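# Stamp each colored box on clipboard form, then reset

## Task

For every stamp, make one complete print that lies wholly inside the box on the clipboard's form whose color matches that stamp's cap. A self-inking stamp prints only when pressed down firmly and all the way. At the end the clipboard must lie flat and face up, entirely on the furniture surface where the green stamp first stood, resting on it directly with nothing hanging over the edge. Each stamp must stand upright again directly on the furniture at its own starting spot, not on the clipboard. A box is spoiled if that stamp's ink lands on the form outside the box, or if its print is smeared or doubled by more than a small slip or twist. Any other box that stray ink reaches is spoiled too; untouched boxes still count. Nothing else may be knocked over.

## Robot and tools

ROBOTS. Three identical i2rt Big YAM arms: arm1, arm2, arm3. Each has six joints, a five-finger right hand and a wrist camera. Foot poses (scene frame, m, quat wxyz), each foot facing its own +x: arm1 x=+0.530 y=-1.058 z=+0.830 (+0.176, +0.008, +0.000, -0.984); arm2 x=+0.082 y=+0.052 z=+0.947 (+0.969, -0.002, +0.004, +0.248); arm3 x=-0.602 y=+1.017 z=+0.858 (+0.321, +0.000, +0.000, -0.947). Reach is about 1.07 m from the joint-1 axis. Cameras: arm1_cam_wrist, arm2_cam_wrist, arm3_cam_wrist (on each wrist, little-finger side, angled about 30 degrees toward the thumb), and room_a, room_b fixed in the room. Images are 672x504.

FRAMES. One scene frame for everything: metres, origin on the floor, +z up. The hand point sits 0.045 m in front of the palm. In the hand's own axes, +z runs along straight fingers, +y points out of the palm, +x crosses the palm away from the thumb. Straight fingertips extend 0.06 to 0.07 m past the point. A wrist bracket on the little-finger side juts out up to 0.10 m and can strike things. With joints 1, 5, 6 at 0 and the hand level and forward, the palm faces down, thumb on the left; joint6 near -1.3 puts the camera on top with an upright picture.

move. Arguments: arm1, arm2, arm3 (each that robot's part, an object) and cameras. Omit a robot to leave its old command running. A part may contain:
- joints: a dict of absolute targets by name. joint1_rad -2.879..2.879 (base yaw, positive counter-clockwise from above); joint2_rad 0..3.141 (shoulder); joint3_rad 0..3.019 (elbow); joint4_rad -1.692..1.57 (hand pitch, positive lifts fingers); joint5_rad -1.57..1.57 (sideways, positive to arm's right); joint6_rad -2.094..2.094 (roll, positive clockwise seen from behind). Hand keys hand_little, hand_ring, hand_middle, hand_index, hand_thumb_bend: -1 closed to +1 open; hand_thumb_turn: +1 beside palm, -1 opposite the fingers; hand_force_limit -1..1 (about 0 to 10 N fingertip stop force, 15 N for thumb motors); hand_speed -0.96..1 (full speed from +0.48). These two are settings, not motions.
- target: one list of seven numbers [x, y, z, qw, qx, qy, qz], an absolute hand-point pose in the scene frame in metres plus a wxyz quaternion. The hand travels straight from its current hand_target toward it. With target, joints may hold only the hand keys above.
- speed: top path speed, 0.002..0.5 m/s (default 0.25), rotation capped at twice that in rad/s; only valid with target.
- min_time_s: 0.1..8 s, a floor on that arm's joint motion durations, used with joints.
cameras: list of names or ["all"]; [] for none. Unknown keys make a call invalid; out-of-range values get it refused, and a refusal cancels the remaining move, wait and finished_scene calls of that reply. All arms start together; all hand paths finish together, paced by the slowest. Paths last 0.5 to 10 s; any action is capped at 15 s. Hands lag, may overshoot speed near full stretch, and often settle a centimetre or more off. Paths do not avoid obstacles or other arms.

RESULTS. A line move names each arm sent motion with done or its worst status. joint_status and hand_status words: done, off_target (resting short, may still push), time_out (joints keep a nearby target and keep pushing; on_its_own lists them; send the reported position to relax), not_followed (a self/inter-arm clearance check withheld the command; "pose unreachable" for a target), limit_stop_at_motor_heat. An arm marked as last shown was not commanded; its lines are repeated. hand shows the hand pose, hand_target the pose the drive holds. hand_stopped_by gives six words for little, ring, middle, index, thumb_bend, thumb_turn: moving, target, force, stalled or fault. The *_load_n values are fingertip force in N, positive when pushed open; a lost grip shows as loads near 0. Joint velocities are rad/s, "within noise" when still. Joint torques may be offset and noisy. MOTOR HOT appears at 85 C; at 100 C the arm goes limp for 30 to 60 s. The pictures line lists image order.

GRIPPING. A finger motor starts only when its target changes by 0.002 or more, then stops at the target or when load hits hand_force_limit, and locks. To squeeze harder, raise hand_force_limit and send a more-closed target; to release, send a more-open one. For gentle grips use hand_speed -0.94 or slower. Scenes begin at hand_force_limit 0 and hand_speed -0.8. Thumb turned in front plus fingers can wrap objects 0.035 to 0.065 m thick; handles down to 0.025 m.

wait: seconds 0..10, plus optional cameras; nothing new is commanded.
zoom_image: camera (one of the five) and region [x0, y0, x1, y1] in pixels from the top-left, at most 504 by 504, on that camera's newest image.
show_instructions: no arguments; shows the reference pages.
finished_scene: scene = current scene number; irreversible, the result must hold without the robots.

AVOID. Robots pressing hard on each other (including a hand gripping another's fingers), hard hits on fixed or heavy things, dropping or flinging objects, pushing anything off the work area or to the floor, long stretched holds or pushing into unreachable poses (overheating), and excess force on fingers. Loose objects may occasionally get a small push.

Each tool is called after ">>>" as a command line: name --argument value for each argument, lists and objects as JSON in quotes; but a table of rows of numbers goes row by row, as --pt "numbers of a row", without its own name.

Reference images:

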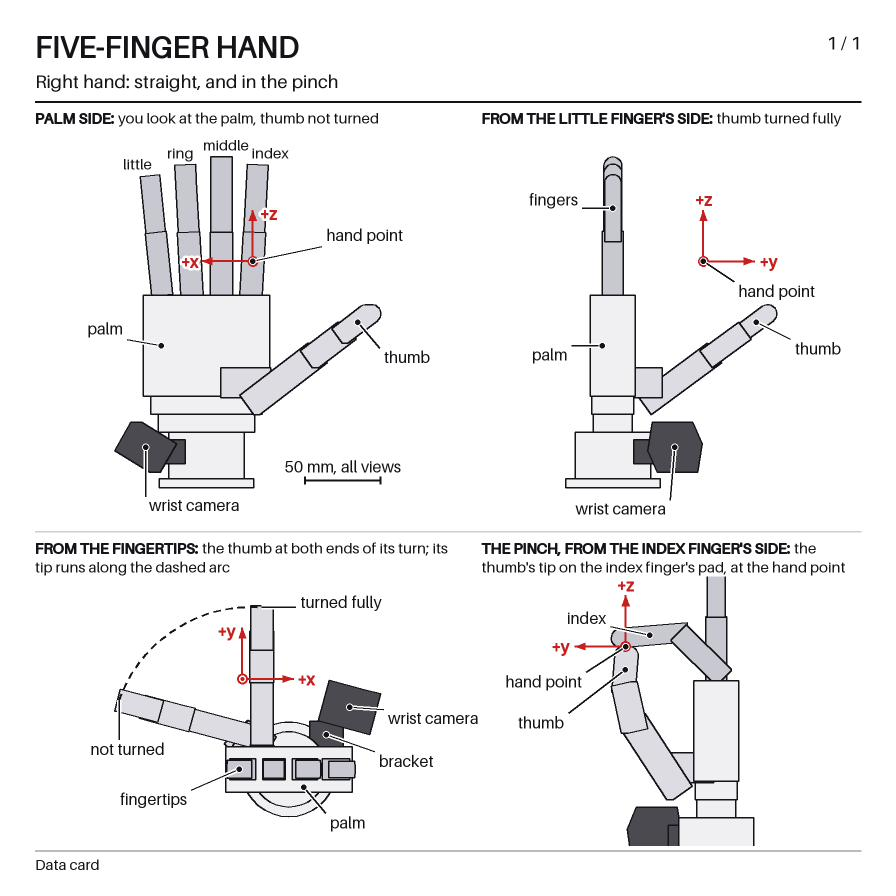

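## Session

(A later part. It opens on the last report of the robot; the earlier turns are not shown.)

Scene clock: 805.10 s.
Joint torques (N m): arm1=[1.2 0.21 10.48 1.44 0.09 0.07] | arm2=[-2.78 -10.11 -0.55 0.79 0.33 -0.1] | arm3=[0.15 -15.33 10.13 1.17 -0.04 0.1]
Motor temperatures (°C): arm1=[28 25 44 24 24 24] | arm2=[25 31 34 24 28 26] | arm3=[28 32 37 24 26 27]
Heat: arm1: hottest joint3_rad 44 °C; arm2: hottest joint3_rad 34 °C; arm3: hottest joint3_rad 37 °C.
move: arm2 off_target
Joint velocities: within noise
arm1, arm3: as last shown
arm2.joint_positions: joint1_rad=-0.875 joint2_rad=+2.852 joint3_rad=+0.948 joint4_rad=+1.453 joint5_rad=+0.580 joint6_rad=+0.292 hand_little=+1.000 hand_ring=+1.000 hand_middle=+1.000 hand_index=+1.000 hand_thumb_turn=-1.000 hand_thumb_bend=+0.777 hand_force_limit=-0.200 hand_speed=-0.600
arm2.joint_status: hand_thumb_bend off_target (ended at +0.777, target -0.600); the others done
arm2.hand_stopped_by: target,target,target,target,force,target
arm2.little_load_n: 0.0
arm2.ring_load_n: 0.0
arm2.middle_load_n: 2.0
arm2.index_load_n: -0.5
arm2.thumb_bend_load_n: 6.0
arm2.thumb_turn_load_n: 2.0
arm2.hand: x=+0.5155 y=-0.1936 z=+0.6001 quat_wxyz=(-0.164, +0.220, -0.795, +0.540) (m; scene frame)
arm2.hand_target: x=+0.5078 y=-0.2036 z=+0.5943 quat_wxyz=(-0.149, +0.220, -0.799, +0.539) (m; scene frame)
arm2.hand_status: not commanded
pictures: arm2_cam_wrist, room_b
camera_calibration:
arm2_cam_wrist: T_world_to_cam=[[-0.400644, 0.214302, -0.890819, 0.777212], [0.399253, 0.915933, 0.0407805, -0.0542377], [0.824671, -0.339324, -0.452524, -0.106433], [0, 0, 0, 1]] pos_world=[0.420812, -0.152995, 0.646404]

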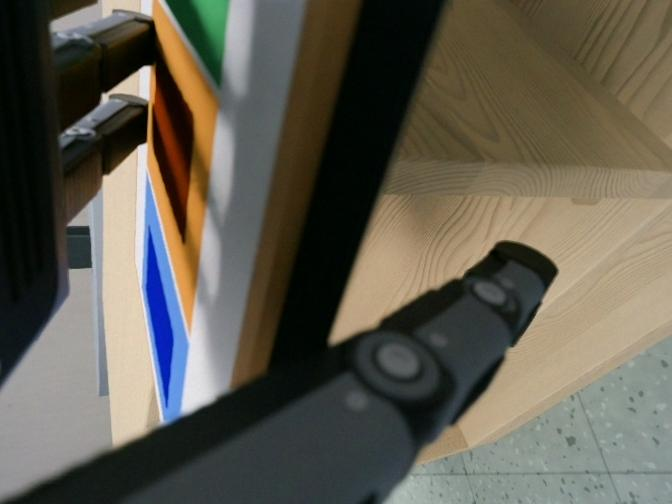

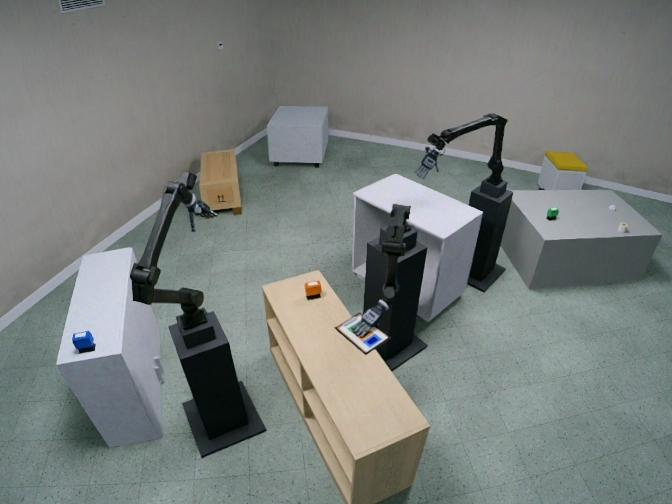

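>>> move --arm2 '{"joints":{"hand_thumb_bend":1.0}}' --cameras '[]'

>>> move --arm2 '{"target":[0.508,-0.204,0.615,0.1476,-0.1959,0.7742,-0.5834],"speed":0.06}' --cameras '["arm2_cam_wrist","room_b"]'

>>> zoom_image --camera "room_b" --region '[320, 260, 420, 360]'

Scene clock: 811.23 s.
Joint torques (N m): arm1=[1.03 0.32 10.54 1.37 0.11 0.06] | arm2=[-2.9 -10.05 -0.51 0.83 0.33 -0.1] | arm3=[0.15 -15.33 10.14 1.16 -0.04 0.1]
Motor temperatures (°C): arm1=[28 25 44 24 24 24] | arm2=[25 31 34 24 28 26] | arm3=[28 32 37 24 26 27]
Heat: arm1: hottest joint3_rad 44 °C; arm2: hottest joint3_rad 34 °C; arm3: hottest joint3_rad 37 °C.
move: arm2 done
Joint velocities: within noise
arm1, arm3: as last shown
arm2.joint_positions: joint1_rad=-0.875 joint2_rad=+2.852 joint3_rad=+0.948 joint4_rad=+1.453 joint5_rad=+0.580 joint6_rad=+0.292 hand_little=+1.000 hand_ring=+1.000 hand_middle=+1.000 hand_index=+1.000 hand_thumb_turn=-1.000 hand_thumb_bend=+1.000 hand_force_limit=-0.200 hand_speed=-0.600
arm2.joint_status: all done
arm2.hand_stopped_by: target,target,target,target,target,target
arm2.little_load_n: 0.0
arm2.ring_load_n: 0.0
arm2.middle_load_n: 0.5
arm2.index_load_n: 0.0
arm2.thumb_bend_load_n: 0.0
arm2.thumb_turn_load_n: 0.0
arm2.hand: x=+0.5154 y=-0.1936 z=+0.6001 quat_wxyz=(-0.164, +0.220, -0.795, +0.540) (m; scene frame)
arm2.hand_target: x=+0.5078 y=-0.2036 z=+0.5943 quat_wxyz=(-0.149, +0.220, -0.799, +0.539) (m; scene frame)
arm2.hand_status: not commanded
pictures: none
No camera images: "cameras" was empty.

Scene clock: 812.77 s.
Joint torques (N m): arm1=[1.08 0.62 10.52 1.21 0.09 0.02] | arm2=[-0.09 -10.46 -1.48 2.99 0.58 -0.07] | arm3=[0.15 -15.33 10.14 1.17 -0.04 0.1]
Motor temperatures (°C): arm1=[28 25 44 24 24 24] | arm2=[25 31 34 24 28 26] | arm3=[28 32 37 24 26 27]
Heat: arm1: hottest joint3_rad 44 °C; arm2: hottest joint3_rad 34 °C; arm3: hottest joint3_rad 37 °C.
move: arm2 done
Joint velocities: within noise
arm1, arm3: as last shown
arm1.thumb_bend_load_n: -0.5
arm2.joint_positions: joint1_rad=-0.872 joint2_rad=+2.866 joint3_rad=+0.949 joint4_rad=+1.534 joint5_rad=+0.676 joint6_rad=+0.257 hand_little=+1.000 hand_ring=+1.000 hand_middle=+1.000 hand_index=+1.000 hand_thumb_turn=-1.000 hand_thumb_bend=+1.000 hand_force_limit=-0.200 hand_speed=-0.600
arm2.joint_status: not commanded
arm2.hand_stopped_by: target,target,target,target,target,target
arm2.little_load_n: 0.0
arm2.ring_load_n: 0.0
arm2.middle_load_n: 0.0
arm2.index_load_n: -0.5
arm2.thumb_bend_load_n: 0.5
arm2.thumb_turn_load_n: 0.0
arm2.hand: x=+0.5068 y=-0.2093 z=+0.6129 quat_wxyz=(-0.143, +0.192, -0.780, +0.579) (m; scene frame)
arm2.hand_target: x=+0.5080 y=-0.2040 z=+0.6149 quat_wxyz=(-0.148, +0.196, -0.774, +0.583) (m; scene frame)
arm2.hand_status: done (0.006 m and 1.1 deg from the pose sent, 0.020 m and 6.5 deg at the start)
pictures: arm2_cam_wrist, room_b
camera_calibration:
arm2_cam_wrist: T_world_to_cam=[[-0.368669, 0.172273, -0.913458, 0.777338], [0.465218, 0.88495, -0.0208641, -0.0390765], [0.80477, -0.432649, -0.406399, -0.136519], [0, 0, 0, 1]] pos_world=[0.414626, -0.158398, 0.653769]

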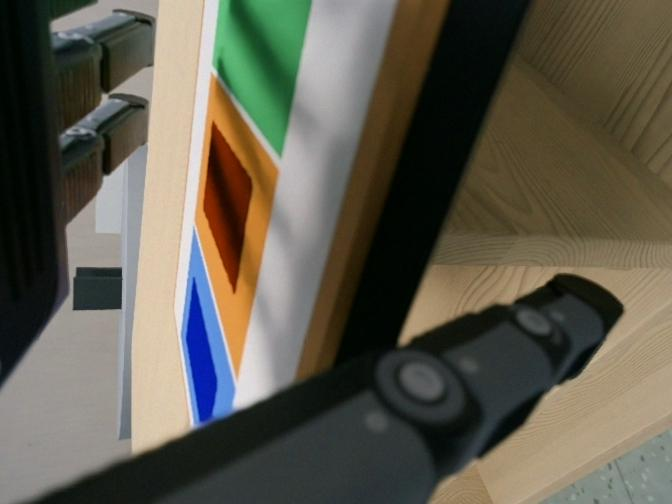

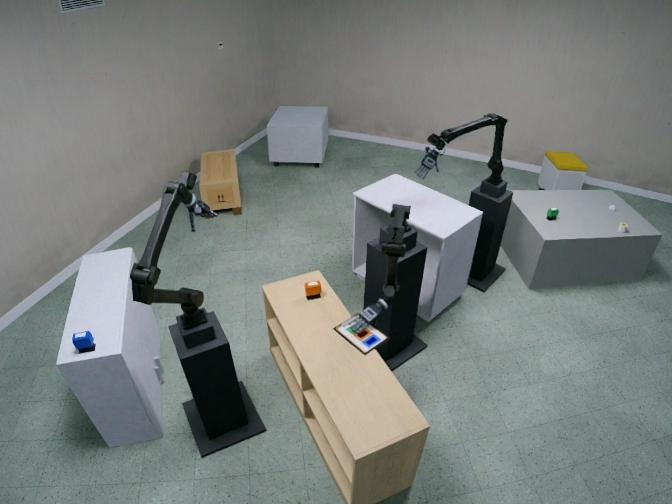

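Scaled by 5.040 from the camera's 672x504 image, which has a finer 960x720 frame.

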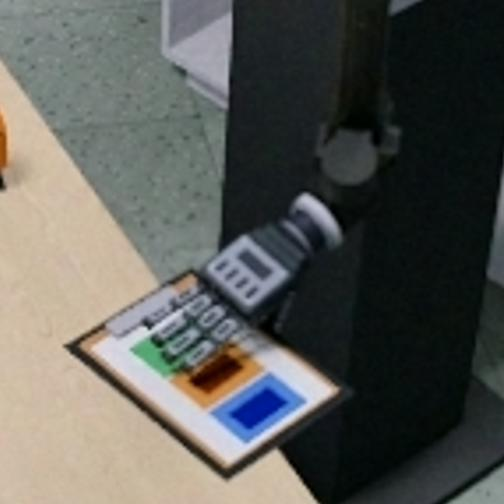

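>>> move --arm2 '{"target":[0.515,-0.191,0.615,0.1476,-0.1959,0.7742,-0.5834],"speed":0.06}' --cameras '["arm2_cam_wrist"]'

Scene clock: 816.30 s.
Joint torques (N m): arm1=[1.14 0.32 10.41 1.31 0.08 0.03] | arm2=[0.67 -10.05 -1.37 1.99 0.52 0.11] | arm3=[0.15 -15.33 10.14 1.17 -0.04 0.1]
Motor temperatures (°C): arm1=[28 25 44 24 24 24] | arm2=[25 31 33 24 28 26] | arm3=[28 32 37 24 26 27]
Heat: arm1: hottest joint3_rad 44 °C; arm2: hottest joint3_rad 33 °C; arm3: hottest joint3_rad 37 °C.
move: arm2 done
Joint velocities: within noise
arm1.joint_positions: joint1_rad=-0.812 joint2_rad=+0.704 joint3_rad=+1.359 joint4_rad=-1.490 joint5_rad=-0.002 joint6_rad=-0.165 hand_little=+1.000 hand_ring=+1.000 hand_middle=+1.000 hand_index=+1.000 hand_thumb_turn=-1.000 hand_thumb_bend=+1.000 hand_force_limit=+0.650 hand_speed=-0.800
arm1.joint_status: not commanded
arm1.hand_stopped_by: target,target,target,target,target,target
arm1.little_load_n: 0.0
arm1.ring_load_n: 0.0
arm1.middle_load_n: 0.0
arm1.index_load_n: 0.0
arm1.thumb_bend_load_n: 0.0
arm1.thumb_turn_load_n: 0.0
arm1.hand: x=+0.3237 y=-0.9836 z=+1.2445 quat_wxyz=(+0.316, -0.750, -0.559, +0.158) (m; scene frame)
arm1.hand_target: x=+0.3262 y=-0.9864 z=+1.2615 quat_wxyz=(+0.331, -0.738, -0.564, +0.165) (m; scene frame)
arm1.hand_status: not commanded
arm2.joint_positions: joint1_rad=-0.830 joint2_rad=+2.866 joint3_rad=+0.949 joint4_rad=+1.534 joint5_rad=+0.717 joint6_rad=+0.257 hand_little=+1.000 hand_ring=+1.000 hand_middle=+1.000 hand_index=+1.000 hand_thumb_turn=-1.000 hand_thumb_bend=+1.000 hand_force_limit=-0.200 hand_speed=-0.600
arm2.joint_status: not commanded
arm2.hand_stopped_by: target,target,target,target,target,target
arm2.little_load_n: 0.0
arm2.ring_load_n: 0.0
arm2.middle_load_n: 0.0
arm2.index_load_n: 0.0
arm2.thumb_bend_load_n: 0.0
arm2.thumb_turn_load_n: 0.0
arm2.hand: x=+0.5119 y=-0.1966 z=+0.6142 quat_wxyz=(-0.141, +0.197, -0.775, +0.583) (m; scene frame)
arm2.hand_target: x=+0.5150 y=-0.1910 z=+0.6149 quat_wxyz=(-0.148, +0.196, -0.774, +0.583) (m; scene frame)
arm2.hand_status: done (0.007 m and 0.8 deg from the pose sent, 0.020 m and 1.1 deg at the start)
arm3: as last shown
pictures: arm2_cam_wrist
camera_calibration:
arm2_cam_wrist: T_world_to_cam=[[-0.374573, 0.157261, -0.913764, 0.778398], [0.461013, 0.886647, -0.036386, -0.040547], [0.804464, -0.434886, -0.404614, -0.135961], [0, 0, 0, 1]] pos_world=[0.419635, -0.145588, 0.654785]

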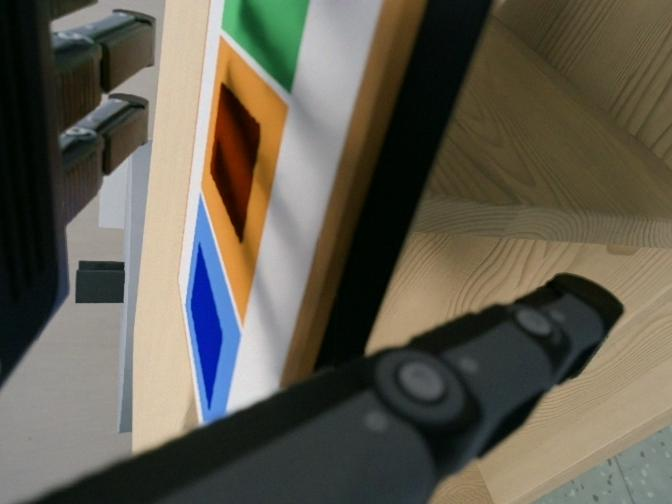

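>>> move --arm2 '{"joints":{"hand_thumb_bend":-0.6,"hand_speed":-0.7,"hand_force_limit":-0.1}}' --cameras '["arm2_cam_wrist","room_b"]'

>>> zoom_image --camera "room_b" --region '[320, 260, 420, 360]'

Scene clock: 821.17 s.
Joint torques (N m): arm1=[1.03 0.62 10.54 1.25 0.1 0.04] | arm2=[0.26 -10.29 -1.24 1.85 0.55 0.14] | arm3=[0.15 -15.33 10.14 1.17 -0.04 0.1]
Motor temperatures (°C): arm1=[28 25 44 24 24 24] | arm2=[25 31 33 24 28 26] | arm3=[28 32 37 24 26 27]
Heat: arm1: hottest joint3_rad 44 °C; arm2: hottest joint3_rad 33 °C; arm3: hottest joint3_rad 37 °C.
move: arm2 done
Joint velocities: within noise
arm1, arm3: as last shown
arm2.joint_positions: joint1_rad=-0.830 joint2_rad=+2.866 joint3_rad=+0.949 joint4_rad=+1.534 joint5_rad=+0.717 joint6_rad=+0.257 hand_little=+1.000 hand_ring=+1.000 hand_middle=+1.000 hand_index=+1.000 hand_thumb_turn=-1.000 hand_thumb_bend=-0.599 hand_force_limit=-0.100 hand_speed=-0.700
arm2.joint_status: all done
arm2.hand_stopped_by: target,target,target,target,target,target
arm2.little_load_n: 0.0
arm2.ring_load_n: 0.0
arm2.middle_load_n: 0.0
arm2.index_load_n: 0.0
arm2.thumb_bend_load_n: 1.0
arm2.thumb_turn_load_n: 0.0
arm2.hand: x=+0.5119 y=-0.1966 z=+0.6142 quat_wxyz=(-0.141, +0.197, -0.775, +0.583) (m; scene frame)
arm2.hand_target: x=+0.5150 y=-0.1910 z=+0.6149 quat_wxyz=(-0.148, +0.196, -0.774, +0.583) (m; scene frame)
arm2.hand_status: not commanded
pictures: arm2_cam_wrist, room_b
camera_calibration:
arm2_cam_wrist: T_world_to_cam=[[-0.374573, 0.157261, -0.913764, 0.778398], [0.461013, 0.886647, -0.036386, -0.040547], [0.804464, -0.434886, -0.404614, -0.135961], [0, 0, 0, 1]] pos_world=[0.419635, -0.145588, 0.654785]

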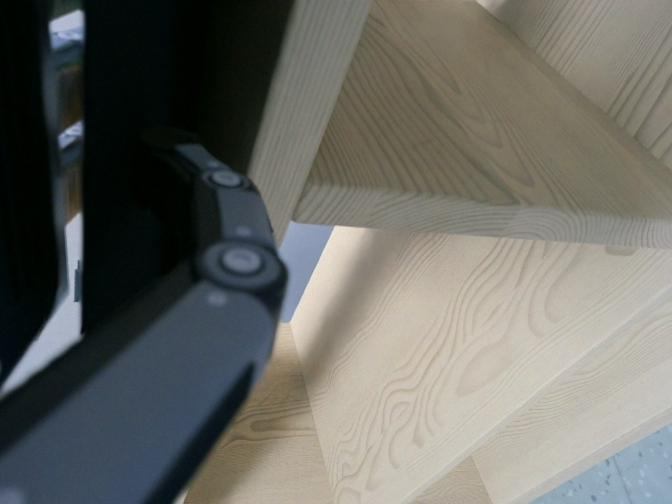

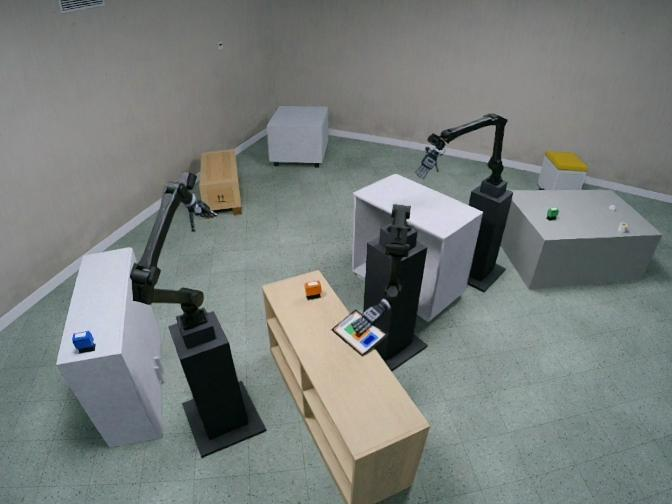

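Scaled by 5.040 from the camera's 672x504 image, which has a finer 960x720 frame.

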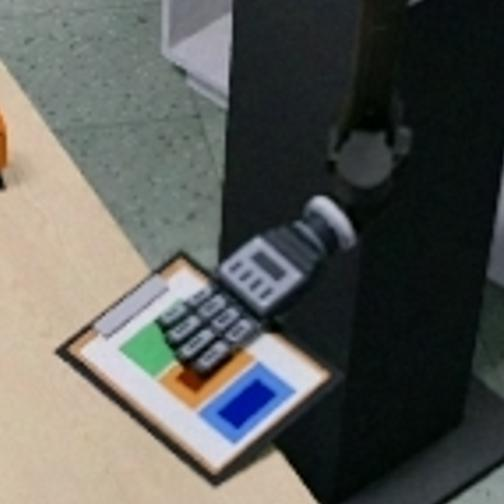

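>>> move --arm2 '{"joints":{"hand_thumb_bend":-1.0,"hand_speed":-0.7,"hand_force_limit":0.1}}' --cameras '["arm2_cam_wrist","room_b"]'

>>> zoom_image --camera "room_b" --region '[320, 260, 420, 360]'

Scene clock: 823.07 s.
Joint torques (N m): arm1=[0.85 0.56 10.61 1.32 0.1 0.05] | arm2=[-0.03 -10.11 -1.33 1.92 0.51 0.15] | arm3=[0.21 -15.33 10.13 1.16 -0.04 0.1]
Motor temperatures (°C): arm1=[28 25 44 24 24 24] | arm2=[25 31 33 24 28 26] | arm3=[28 32 37 24 26 27]
Heat: arm1: hottest joint3_rad 44 °C; arm2: hottest joint3_rad 33 °C; arm3: hottest joint3_rad 37 °C.
move: arm2 off_target
Joint velocities: within noise
arm1, arm3: as last shown
arm1.thumb_turn_load_n: 0.5
arm2.joint_positions: joint1_rad=-0.830 joint2_rad=+2.866 joint3_rad=+0.949 joint4_rad=+1.534 joint5_rad=+0.717 joint6_rad=+0.258 hand_little=+1.000 hand_ring=+1.000 hand_middle=+1.000 hand_index=+1.000 hand_thumb_turn=-1.000 hand_thumb_bend=-0.705 hand_force_limit=+0.100 hand_speed=-0.700
arm2.joint_status: hand_thumb_bend off_target (ended at -0.705, target -1.000); the others done
arm2.hand_stopped_by: target,target,target,target,force,target
arm2.little_load_n: -0.5
arm2.ring_load_n: 0.0
arm2.middle_load_n: 0.0
arm2.index_load_n: 0.0
arm2.thumb_bend_load_n: 10.0
arm2.thumb_turn_load_n: 1.0
arm2.hand: x=+0.5119 y=-0.1966 z=+0.6142 quat_wxyz=(-0.141, +0.196, -0.775, +0.583) (m; scene frame)
arm2.hand_target: x=+0.5150 y=-0.1910 z=+0.6149 quat_wxyz=(-0.148, +0.196, -0.774, +0.583) (m; scene frame)
arm2.hand_status: not commanded
pictures: arm2_cam_wrist, room_b
camera_calibration:
arm2_cam_wrist: T_world_to_cam=[[-0.373926, 0.157639, -0.913963, 0.778349], [0.461186, 0.886582, -0.0357664, -0.0410805], [0.804665, -0.434881, -0.404218, -0.136384], [0, 0, 0, 1]] pos_world=[0.419734, -0.145588, 0.654784]

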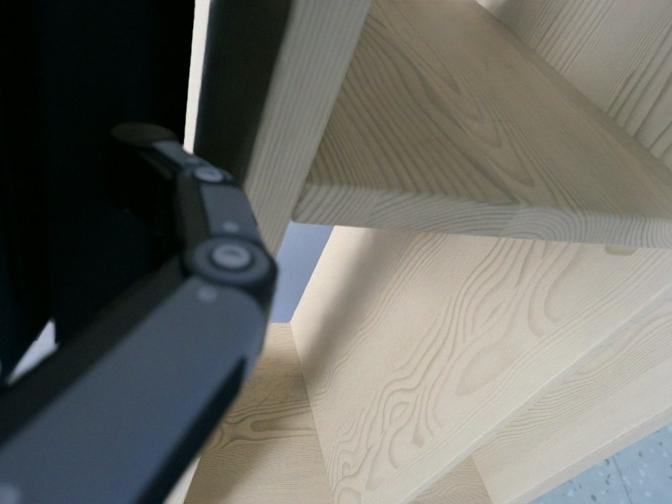

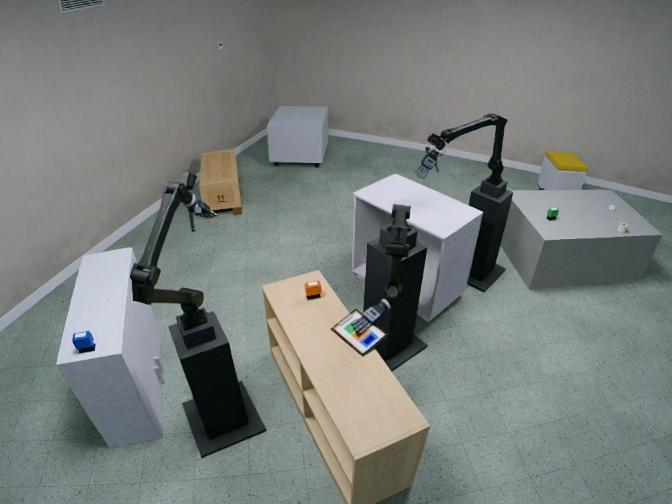

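Scaled by 5.040 from the camera's 672x504 image, which has a finer 960x720 frame.

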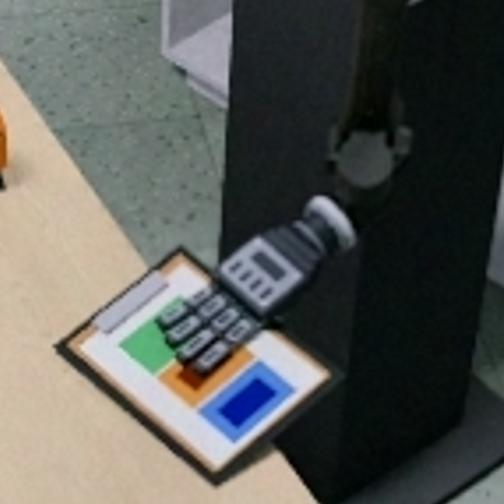

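>>> move --arm2 '{"joints":{"hand_thumb_bend":1.0,"hand_speed":-0.7}}' --cameras '["arm2_cam_wrist","room_b"]'

>>> zoom_image --camera "room_b" --region '[320, 260, 420, 360]'

Scene clock: 829.27 s.
Joint torques (N m): arm1=[1.44 0.79 10.56 1.33 0.12 0.04] | arm2=[0.56 -10.99 -1.31 1.87 0.5 0.13] | arm3=[0.15 -15.33 10.14 1.17 -0.05 0.1]
Motor temperatures (°C): arm1=[28 25 44 24 24 24] | arm2=[25 31 33 24 28 26] | arm3=[28 32 37 24 26 27]
Heat: arm1: hottest joint3_rad 44 °C; arm2: hottest joint3_rad 33 °C; arm3: hottest joint3_rad 37 °C.
move: arm2 done
Joint velocities: within noise
arm1, arm3: as last shown
arm1.thumb_turn_load_n: 0.0
arm2.joint_positions: joint1_rad=-0.830 joint2_rad=+2.866 joint3_rad=+0.949 joint4_rad=+1.534 joint5_rad=+0.717 joint6_rad=+0.258 hand_little=+1.000 hand_ring=+1.000 hand_middle=+1.000 hand_index=+1.000 hand_thumb_turn=-1.000 hand_thumb_bend=+1.000 hand_force_limit=+0.100 hand_speed=-0.700
arm2.joint_status: all done
arm2.hand_stopped_by: target,target,target,target,target,target
arm2.little_load_n: 0.0
arm2.ring_load_n: 0.0
arm2.middle_load_n: 0.0
arm2.index_load_n: 0.0
arm2.thumb_bend_load_n: 0.0
arm2.thumb_turn_load_n: 0.5
arm2.hand: x=+0.5120 y=-0.1966 z=+0.6142 quat_wxyz=(-0.142, +0.196, -0.775, +0.583) (m; scene frame)
arm2.hand_target: x=+0.5150 y=-0.1910 z=+0.6149 quat_wxyz=(-0.148, +0.196, -0.774, +0.583) (m; scene frame)
arm2.hand_status: not commanded
pictures: arm2_cam_wrist, room_b
camera_calibration:
arm2_cam_wrist: T_world_to_cam=[[-0.373267, 0.158012, -0.914169, 0.77826], [0.461431, 0.886478, -0.0351818, -0.0415806], [0.804832, -0.434958, -0.403804, -0.136735], [0, 0, 0, 1]] pos_world=[0.419734, -0.145588, 0.654783]

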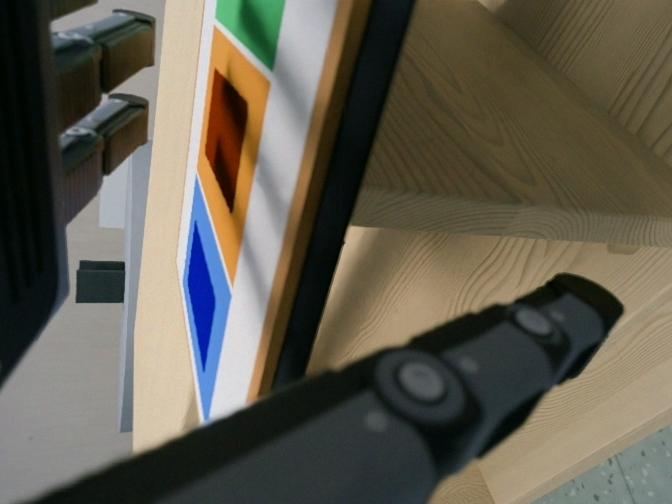

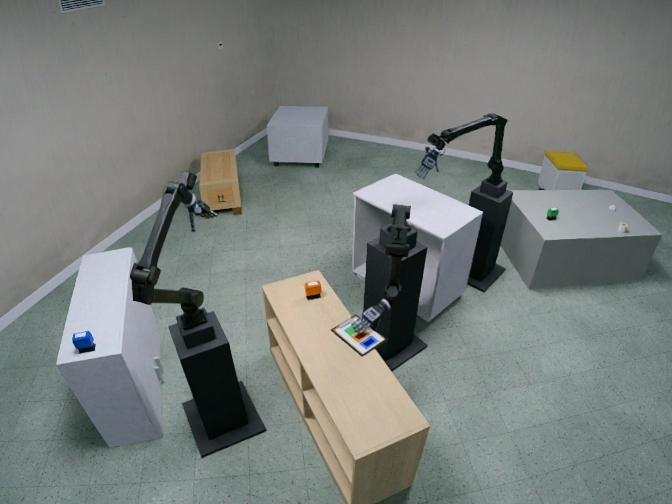

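Scaled by 5.040 from the camera's 672x504 image, which has a finer 960x720 frame.

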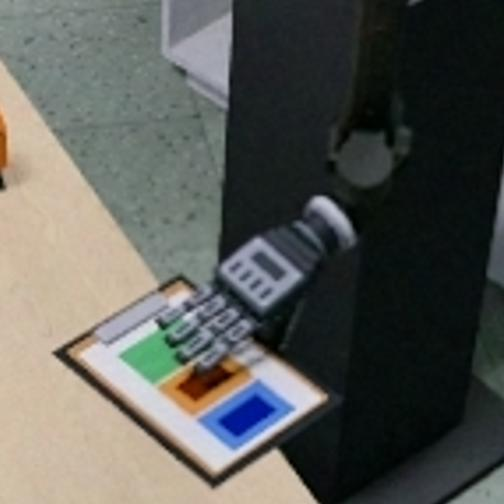

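>>> move --arm2 '{"target":[0.5395,-0.2346,0.605,0.1476,-0.1959,0.7742,-0.5834],"speed":0.06}' --cameras '["arm2_cam_wrist","room_b"]'

>>> zoom_image --camera "room_b" --region '[320, 260, 420, 360]'

Scene clock: 839.00 s.
Joint torques (N m): arm1=[0.79 0.38 10.52 1.29 0.09 0.05] | arm2=[-3.08 -10.46 0.43 1.37 0.25 -0.1] | arm3=[0.15 -15.33 10.14 1.17 -0.04 0.1]
Motor temperatures (°C): arm1=[28 25 44 24 24 24] | arm2=[25 31 32 24 28 26] | arm3=[28 32 37 24 26 27]
Heat: arm1: hottest joint3_rad 44 °C; arm2: hottest joint3_rad 32 °C; arm3: hottest joint3_rad 37 °C.
move: arm2 off_target
Joint velocities: within noise
arm1: as last shown
arm2.joint_positions: joint1_rad=-0.879 joint2_rad=+2.866 joint3_rad=+1.038 joint4_rad=+1.471 joint5_rad=+0.641 joint6_rad=+0.240 hand_little=+1.000 hand_ring=+1.000 hand_middle=+1.000 hand_index=+1.000 hand_thumb_turn=-1.000 hand_thumb_bend=+1.000 hand_force_limit=+0.100 hand_speed=-0.700
arm2.joint_status: not commanded
arm2.hand_stopped_by: target,target,target,target,target,target
arm2.little_load_n: 0.0
arm2.ring_load_n: 0.0
arm2.middle_load_n: 0.0
arm2.index_load_n: 0.0
arm2.thumb_bend_load_n: 0.0
arm2.thumb_turn_load_n: 0.0
arm2.hand: x=+0.5423 y=-0.2209 z=+0.6067 quat_wxyz=(-0.157, +0.201, -0.774, +0.580) (m; scene frame)
arm2.hand_target: x=+0.5392 y=-0.2345 z=+0.6052 quat_wxyz=(-0.148, +0.196, -0.774, +0.583) (m; scene frame)
arm2.hand_status: off_target (0.014 m and 1.3 deg from the pose sent, 0.048 m and 0.7 deg at the start)
arm3.joint_positions: joint1_rad=+1.095 joint2_rad=+1.661 joint3_rad=+1.401 joint4_rad=-0.738 joint5_rad=-0.008 joint6_rad=-1.274 hand_little=+1.000 hand_ring=+1.000 hand_middle=+1.000 hand_index=+1.000 hand_thumb_turn=+1.000 hand_thumb_bend=+1.000 hand_force_limit=+0.000 hand_speed=-0.800
arm3.joint_status: not commanded
arm3.hand_stopped_by: target,target,target,target,target,target
arm3.little_load_n: 0.0
arm3.ring_load_n: 0.0
arm3.middle_load_n: 0.0
arm3.index_load_n: 0.0
arm3.thumb_bend_load_n: 0.0
arm3.thumb_turn_load_n: 0.0
arm3.hand: x=-0.5422 y=+0.4189 z=+1.0103 quat_wxyz=(+0.144, +0.638, -0.716, +0.243) (m; scene frame)
arm3.hand_target: x=-0.5441 y=+0.4143 z=+1.0005 quat_wxyz=(+0.142, +0.632, -0.723, +0.242) (m; scene frame)
arm3.hand_status: not commanded
pictures: arm2_cam_wrist, room_b
camera_calibration:
arm2_cam_wrist: T_world_to_cam=[[-0.361298, 0.156, -0.919308, 0.782718], [0.437561, 0.898979, -0.0194158, -0.0281971], [0.82341, -0.409269, -0.393059, -0.185582], [0, 0, 0, 1]] pos_world=[0.447943, -0.172708, 0.646067]

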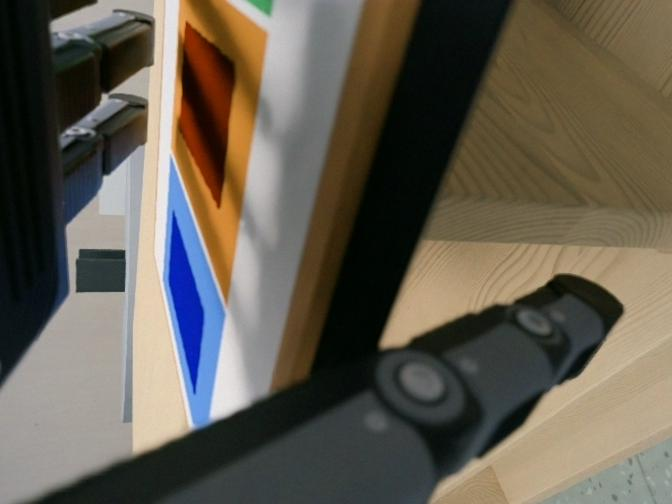

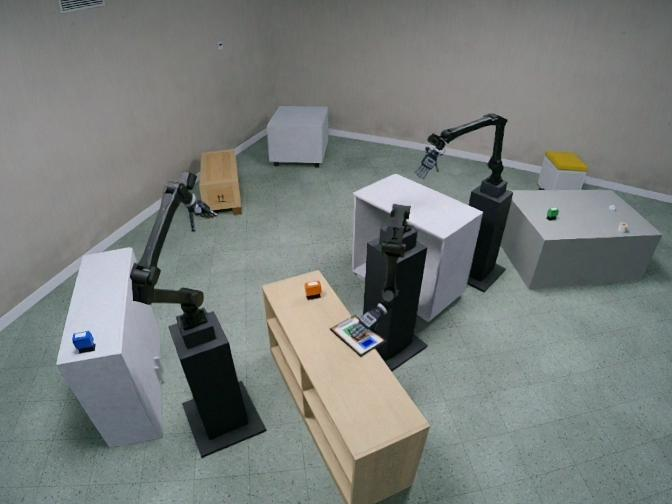

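Scaled by 5.040 from the camera's 672x504 image, which has a finer 960x720 frame.

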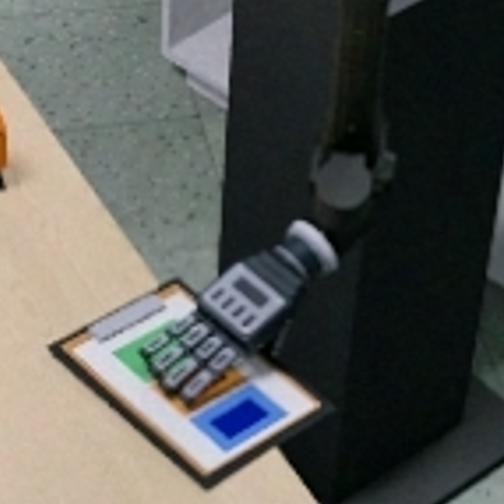

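>>> move --arm2 '{"joints":{"hand_thumb_bend":-1.0,"hand_speed":-0.7,"hand_force_limit":0.05}}' --cameras '["arm2_cam_wrist","room_b"]'

>>> zoom_image --camera "room_b" --region '[320, 260, 420, 360]'

Scene clock: 845.17 s.
Joint torques (N m): arm1=[1.32 0.56 10.58 1.28 0.11 0.08] | arm2=[-2.08 -11.63 0.08 2.09 0.81 -0.03] | arm3=[0.15 -15.33 10.13 1.17 -0.05 0.1]
Motor temperatures (°C): arm1=[28 25 44 24 24 24] | arm2=[25 31 32 24 28 26] | arm3=[28 32 37 24 26 27]
Heat: arm1: hottest joint3_rad 44 °C; arm2: hottest joint3_rad 32 °C; arm3: hottest joint3_rad 37 °C.
move: arm2 off_target
Joint velocities: within noise
arm1, arm3: as last shown
arm1.thumb_turn_load_n: 0.5
arm2.joint_positions: joint1_rad=-0.886 joint2_rad=+2.878 joint3_rad=+1.044 joint4_rad=+1.454 joint5_rad=+0.629 joint6_rad=+0.237 hand_little=+1.000 hand_ring=+1.000 hand_middle=+1.000 hand_index=+1.000 hand_thumb_turn=-1.000 hand_thumb_bend=-0.264 hand_force_limit=+0.050 hand_speed=-0.700
arm2.joint_status: hand_thumb_bend off_target (ended at -0.264, target -1.000); the others done
arm2.hand_stopped_by: target,target,target,target,force,target
arm2.little_load_n: 0.0
arm2.ring_load_n: 0.0
arm2.middle_load_n: 0.5
arm2.index_load_n: -0.5
arm2.thumb_bend_load_n: 8.5
arm2.thumb_turn_load_n: 2.5
arm2.hand: x=+0.5370 y=-0.2205 z=+0.5970 quat_wxyz=(-0.151, +0.208, -0.778, +0.573) (m; scene frame)
arm2.hand_target: x=+0.5392 y=-0.2344 z=+0.6051 quat_wxyz=(-0.147, +0.196, -0.774, +0.583) (m; scene frame)
arm2.hand_status: not commanded
arm3.ring_load_n: -0.5
pictures: arm2_cam_wrist, room_b
camera_calibration:
arm2_cam_wrist: T_world_to_cam=[[-0.382787, 0.164446, -0.909083, 0.779075], [0.432451, 0.901457, -0.0190253, -0.0234269], [0.81637, -0.400416, -0.416181, -0.165386], [0, 0, 0, 1]] pos_world=[0.443367, -0.173221, 0.638967]

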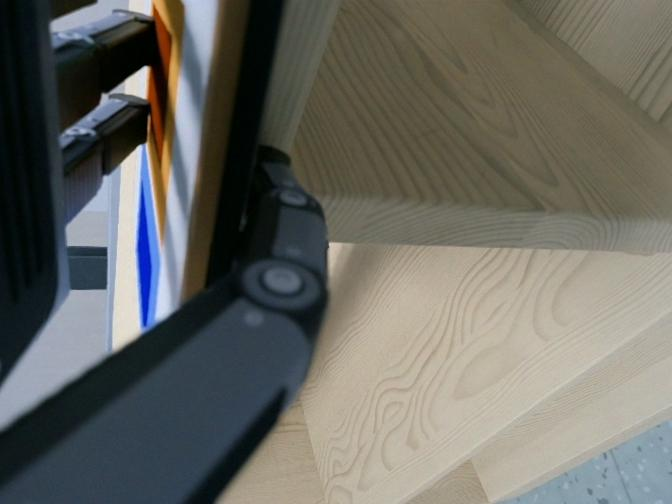

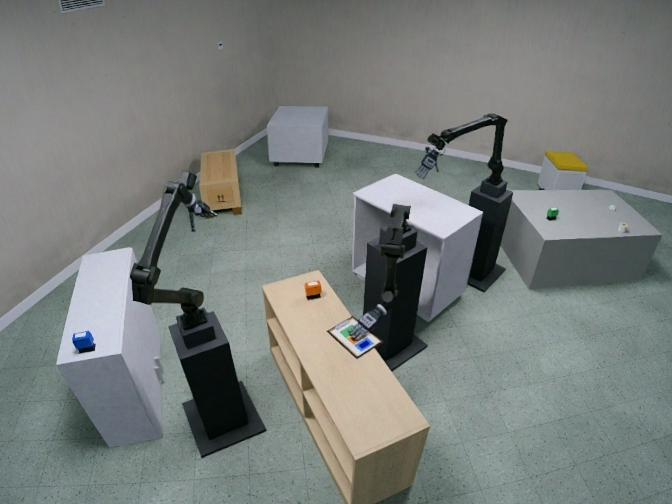

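Scaled by 5.040 from the camera's 672x504 image, which has a finer 960x720 frame.

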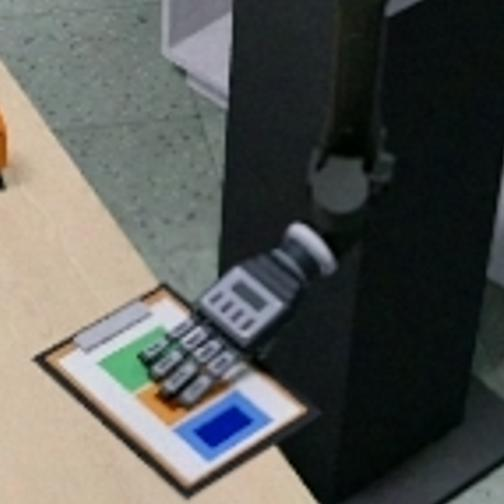

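>>> move --arm2 '{"target":[0.541,-0.2375,0.622,0.1476,-0.1959,0.7742,-0.5834],"speed":0.06}' --cameras '[]'

>>> move --arm2 '{"joints":{"hand_thumb_bend":-0.99,"hand_speed":-0.7,"hand_force_limit":0.1}}' --cameras '["arm2_cam_wrist","room_b"]'

>>> zoom_image --camera "room_b" --region '[320, 260, 420, 360]'

Scene clock: 847.40 s.
Joint torques (N m): arm1=[0.91 0.73 10.66 1.35 0.12 0.06] | arm2=[-3.55 -13.74 -0.91 1.78 0.63 -0.11] | arm3=[0.15 -15.33 10.14 1.16 -0.04 0.1]
Motor temperatures (°C): arm1=[28 25 44 24 24 24] | arm2=[25 31 32 24 28 26] | arm3=[28 32 37 24 26 27]
Heat: arm1: hottest joint3_rad 44 °C; arm2: hottest joint3_rad 32 °C; arm3: hottest joint3_rad 37 °C.
move: arm2 off_target
Joint velocities: within noise
arm1, arm3: as last shown
arm1.thumb_turn_load_n: 0.0
arm2.joint_positions: joint1_rad=-0.886 joint2_rad=+2.863 joint3_rad=+1.022 joint4_rad=+1.451 joint5_rad=+0.627 joint6_rad=+0.235 hand_little=+1.000 hand_ring=+1.000 hand_middle=+1.000 hand_index=+1.000 hand_thumb_turn=-1.000 hand_thumb_bend=-0.265 hand_force_limit=+0.050 hand_speed=-0.700
arm2.joint_status: not commanded
arm2.hand_stopped_by: target,target,target,target,force,target
arm2.little_load_n: 0.0
arm2.ring_load_n: 0.0
arm2.middle_load_n: 0.0
arm2.index_load_n: 0.0
arm2.thumb_bend_load_n: 2.5
arm2.thumb_turn_load_n: 1.0
arm2.hand: x=+0.5331 y=-0.2187 z=+0.6015 quat_wxyz=(-0.148, +0.212, -0.780, +0.570) (m; scene frame)
arm2.hand_target: x=+0.5405 y=-0.2374 z=+0.6216 quat_wxyz=(-0.147, +0.196, -0.774, +0.584) (m; scene frame)
arm2.hand_status: off_target (0.029 m and 2.4 deg from the pose sent, 0.030 m and 2.0 deg at the start)
arm3.ring_load_n: 0.0
pictures: none
No camera images: "cameras" was empty.

Scene clock: 848.80 s.
Joint torques (N m): arm1=[1.14 0.44 10.59 1.31 0.1 0.06] | arm2=[-3.02 -12.22 -0.51 1.84 0.29 -0.03] | arm3=[0.15 -15.27 10.13 1.17 -0.04 0.1]
Motor temperatures (°C): arm1=[28 25 44 24 24 24] | arm2=[25 31 32 24 28 26] | arm3=[28 32 37 24 26 27]
Heat: arm1: hottest joint3_rad 44 °C; arm2: hottest joint3_rad 32 °C; arm3: hottest joint3_rad 37 °C.
move: arm2 off_target
Joint velocities: within noise
arm1, arm3: as last shown
arm1.ring_load_n: -0.5
arm2.joint_positions: joint1_rad=-0.892 joint2_rad=+2.843 joint3_rad=+1.017 joint4_rad=+1.449 joint5_rad=+0.634 joint6_rad=+0.234 hand_little=+1.000 hand_ring=+1.000 hand_middle=+1.000 hand_index=+1.000 hand_thumb_turn=-1.000 hand_thumb_bend=-0.700 hand_force_limit=+0.100 hand_speed=-0.700
arm2.joint_status: hand_thumb_bend off_target (ended at -0.700, target -0.990); the others done
arm2.hand_stopped_by: target,target,target,target,force,target
arm2.little_load_n: 0.0
arm2.ring_load_n: -0.5
arm2.middle_load_n: 0.5
arm2.index_load_n: 0.0
arm2.thumb_bend_load_n: 11.0
arm2.thumb_turn_load_n: 1.5
arm2.hand: x=+0.5369 y=-0.2248 z=+0.6108 quat_wxyz=(-0.148, +0.204, -0.778, +0.575) (m; scene frame)
arm2.hand_target: x=+0.5406 y=-0.2374 z=+0.6216 quat_wxyz=(-0.148, +0.196, -0.774, +0.584) (m; scene frame)
arm2.hand_status: not commanded
pictures: arm2_cam_wrist, room_b
camera_calibration:
arm2_cam_wrist: T_world_to_cam=[[-0.380259, 0.163929, -0.910236, 0.791564], [0.441681, 0.896878, -0.0229923, -0.022777], [0.812602, -0.410777, -0.41345, -0.163299], [0, 0, 0, 1]] pos_world=[0.443757, -0.176412, 0.652471]

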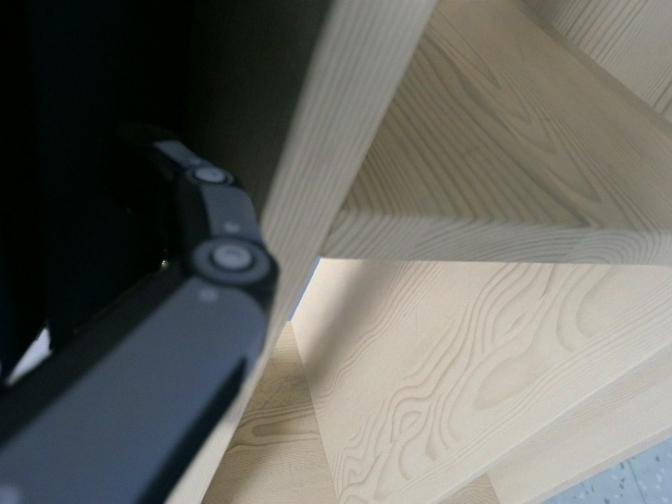

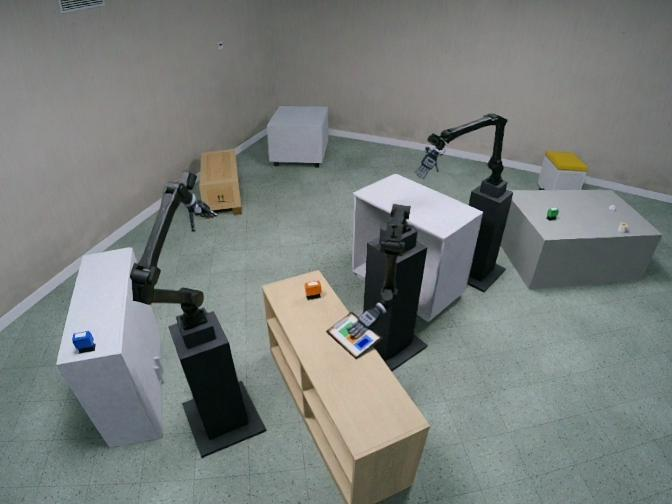

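Scaled by 5.040 from the camera's 672x504 image, which has a finer 960x720 frame.

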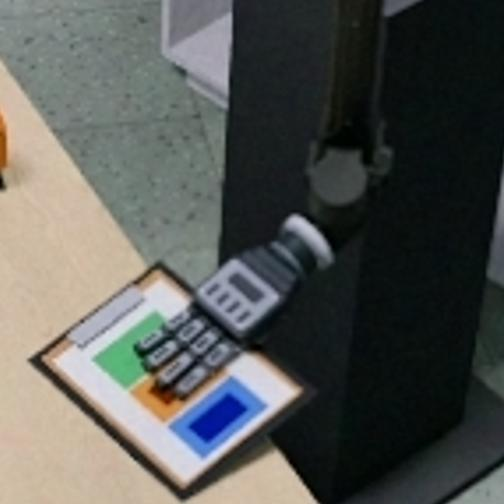

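>>> move --arm2 '{"target":[0.511,-0.186,0.626,0.1476,-0.1959,0.7742,-0.5834],"speed":0.06}' --cameras '["room_b"]'

>>> zoom_image --camera "room_b" --region '[320, 260, 420, 360]'

Scene clock: 857.17 s.
Joint torques (N m): arm1=[1.08 0.5 10.48 1.29 0.09 0.06] | arm2=[0.26 -10.23 -2.43 3.08 0.67 0.16] | arm3=[0.15 -15.27 10.14 1.17 -0.04 0.1]
Motor temperatures (°C): arm1=[28 25 44 24 24 24] | arm2=[25 31 32 24 27 26] | arm3=[28 32 37 24 26 27]
Heat: arm1: hottest joint3_rad 44 °C; arm2: hottest joint3_rad 32 °C; arm3: hottest joint3_rad 37 °C.
move: arm2 done
Joint velocities: within noise
arm1.joint_positions: joint1_rad=-0.812 joint2_rad=+0.704 joint3_rad=+1.359 joint4_rad=-1.490 joint5_rad=-0.002 joint6_rad=-0.165 hand_little=+1.000 hand_ring=+1.000 hand_middle=+1.000 hand_index=+1.000 hand_thumb_turn=-1.000 hand_thumb_bend=+1.000 hand_force_limit=+0.650 hand_speed=-0.800
arm1.joint_status: not commanded
arm1.hand_stopped_by: target,target,target,target,target,target
arm1.little_load_n: 0.0
arm1.ring_load_n: 0.0
arm1.middle_load_n: 0.0
arm1.index_load_n: 0.0
arm1.thumb_bend_load_n: 0.0
arm1.thumb_turn_load_n: 0.0
arm1.hand: x=+0.3237 y=-0.9836 z=+1.2445 quat_wxyz=(+0.316, -0.750, -0.559, +0.158) (m; scene frame)
arm1.hand_target: x=+0.3262 y=-0.9864 z=+1.2615 quat_wxyz=(+0.331, -0.738, -0.564, +0.165) (m; scene frame)
arm1.hand_status: not commanded
arm2.joint_positions: joint1_rad=-0.820 joint2_rad=+2.843 joint3_rad=+0.924 joint4_rad=+1.515 joint5_rad=+0.724 joint6_rad=+0.260 hand_little=+1.000 hand_ring=+1.000 hand_middle=+1.000 hand_index=+1.000 hand_thumb_turn=-1.000 hand_thumb_bend=-0.700 hand_force_limit=+0.100 hand_speed=-0.700
arm2.joint_status: not commanded
arm2.hand_stopped_by: target,target,target,target,force,target
arm2.little_load_n: 0.0
arm2.ring_load_n: 0.0
arm2.middle_load_n: 0.0
arm2.index_load_n: 0.0
arm2.thumb_bend_load_n: 8.5
arm2.thumb_turn_load_n: 0.5
arm2.hand: x=+0.5094 y=-0.1919 z=+0.6194 quat_wxyz=(-0.136, +0.202, -0.778, +0.579) (m; scene frame)
arm2.hand_target: x=+0.5110 y=-0.1862 z=+0.6259 quat_wxyz=(-0.148, +0.196, -0.774, +0.583) (m; scene frame)
arm2.hand_status: done (0.009 m and 1.6 deg from the pose sent, 0.049 m and 1.4 deg at the start)
arm3: as last shown
pictures: room_b

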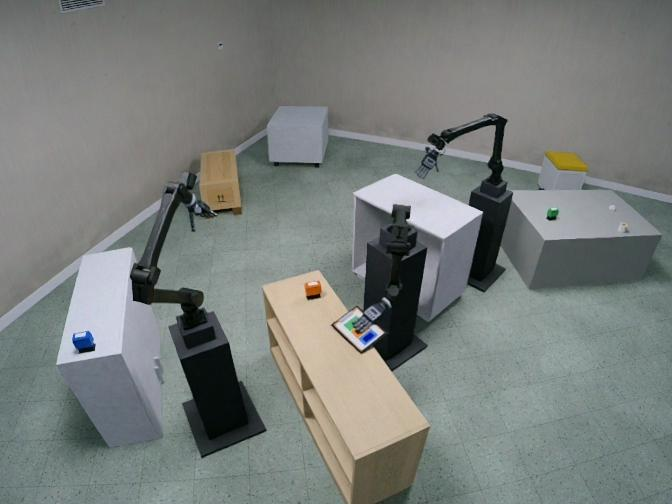

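Scaled by 5.040 from the camera's 672x504 image, which has a finer 960x720 frame.

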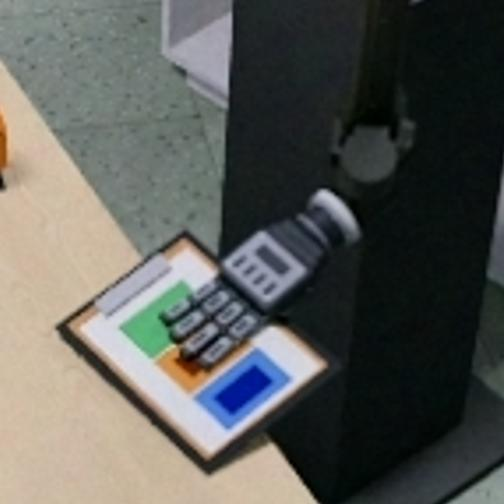

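>>> move --arm2 '{"target":[0.578,-0.166,0.634,0.1476,-0.1959,0.7742,-0.5834],"speed":0.08}' --cameras '["room_b","arm2_cam_wrist"]'

>>> zoom_image --camera "room_b" --region '[320, 260, 420, 360]'

Scene clock: 861.13 s.
Joint torques (N m): arm1=[1.08 0.56 10.52 1.28 0.09 0.05] | arm2=[-0.21 -12.98 0.31 1.5 0.78 0.12] | arm3=[0.15 -15.33 10.13 1.17 -0.04 0.1]
Motor temperatures (°C): arm1=[28 25 44 24 24 24] | arm2=[25 31 32 24 28 26] | arm3=[28 32 37 24 26 27]
Heat: arm1: hottest joint3_rad 44 °C; arm2: hottest joint3_rad 32 °C; arm3: hottest joint3_rad 37 °C.
move: arm2 off_target
Joint velocities: within noise
arm1, arm3: as last shown
arm2.joint_positions: joint1_rad=-0.719 joint2_rad=+2.796 joint3_rad=+1.004 joint4_rad=+1.335 joint5_rad=+0.813 joint6_rad=+0.315 hand_little=+1.000 hand_ring=+1.000 hand_middle=+1.000 hand_index=+1.000 hand_thumb_turn=-1.000 hand_thumb_bend=-0.700 hand_force_limit=+0.100 hand_speed=-0.700
arm2.joint_status: not commanded
arm2.hand_stopped_by: target,target,target,target,force,target
arm2.little_load_n: 0.0
arm2.ring_load_n: 0.0
arm2.middle_load_n: -0.5
arm2.index_load_n: 0.0
arm2.thumb_bend_load_n: 8.0
arm2.thumb_turn_load_n: 0.5
arm2.hand: x=+0.5582 y=-0.1672 z=+0.6175 quat_wxyz=(-0.131, +0.207, -0.779, +0.577) (m; scene frame)
arm2.hand_target: x=+0.5777 y=-0.1658 z=+0.6340 quat_wxyz=(-0.148, +0.196, -0.774, +0.583) (m; scene frame)
arm2.hand_status: off_target (0.026 m and 2.5 deg from the pose sent, 0.075 m and 1.6 deg at the start)
pictures: arm2_cam_wrist, room_b
camera_calibration:
arm2_cam_wrist: T_world_to_cam=[[-0.404485, 0.162659, -0.899963, 0.803361], [0.454903, 0.889468, -0.0436926, -0.0794986], [0.793382, -0.427069, -0.433771, -0.133551], [0, 0, 0, 1]] pos_world=[0.467068, -0.116998, 0.661591]

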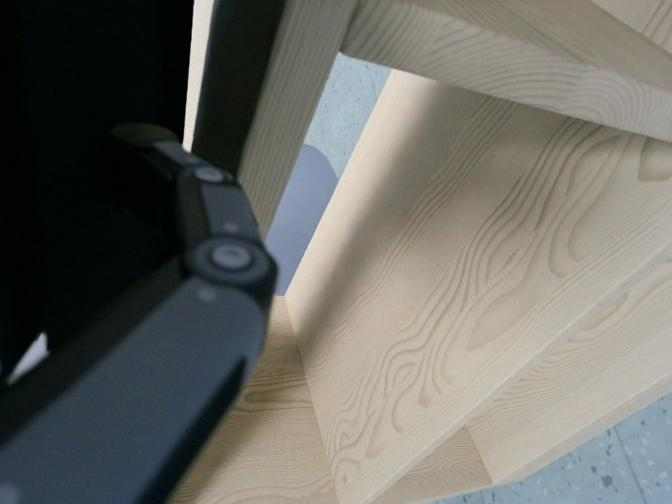

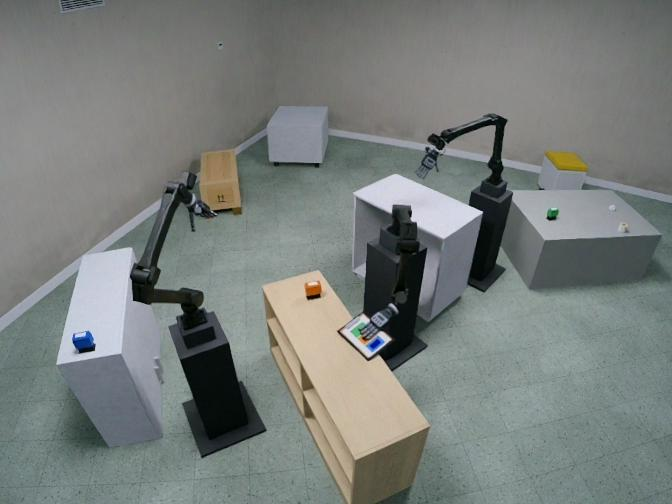

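Scaled by 5.040 from the camera's 672x504 image, which has a finer 960x720 frame.

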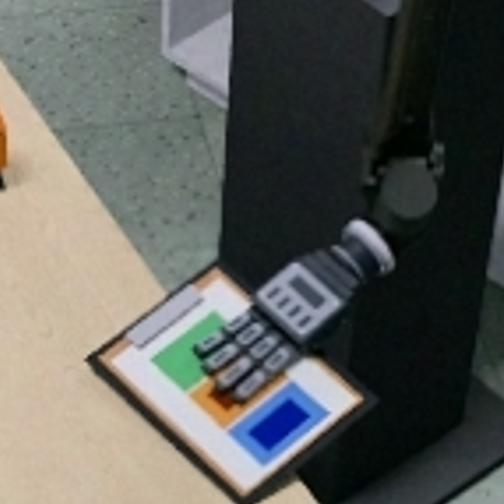

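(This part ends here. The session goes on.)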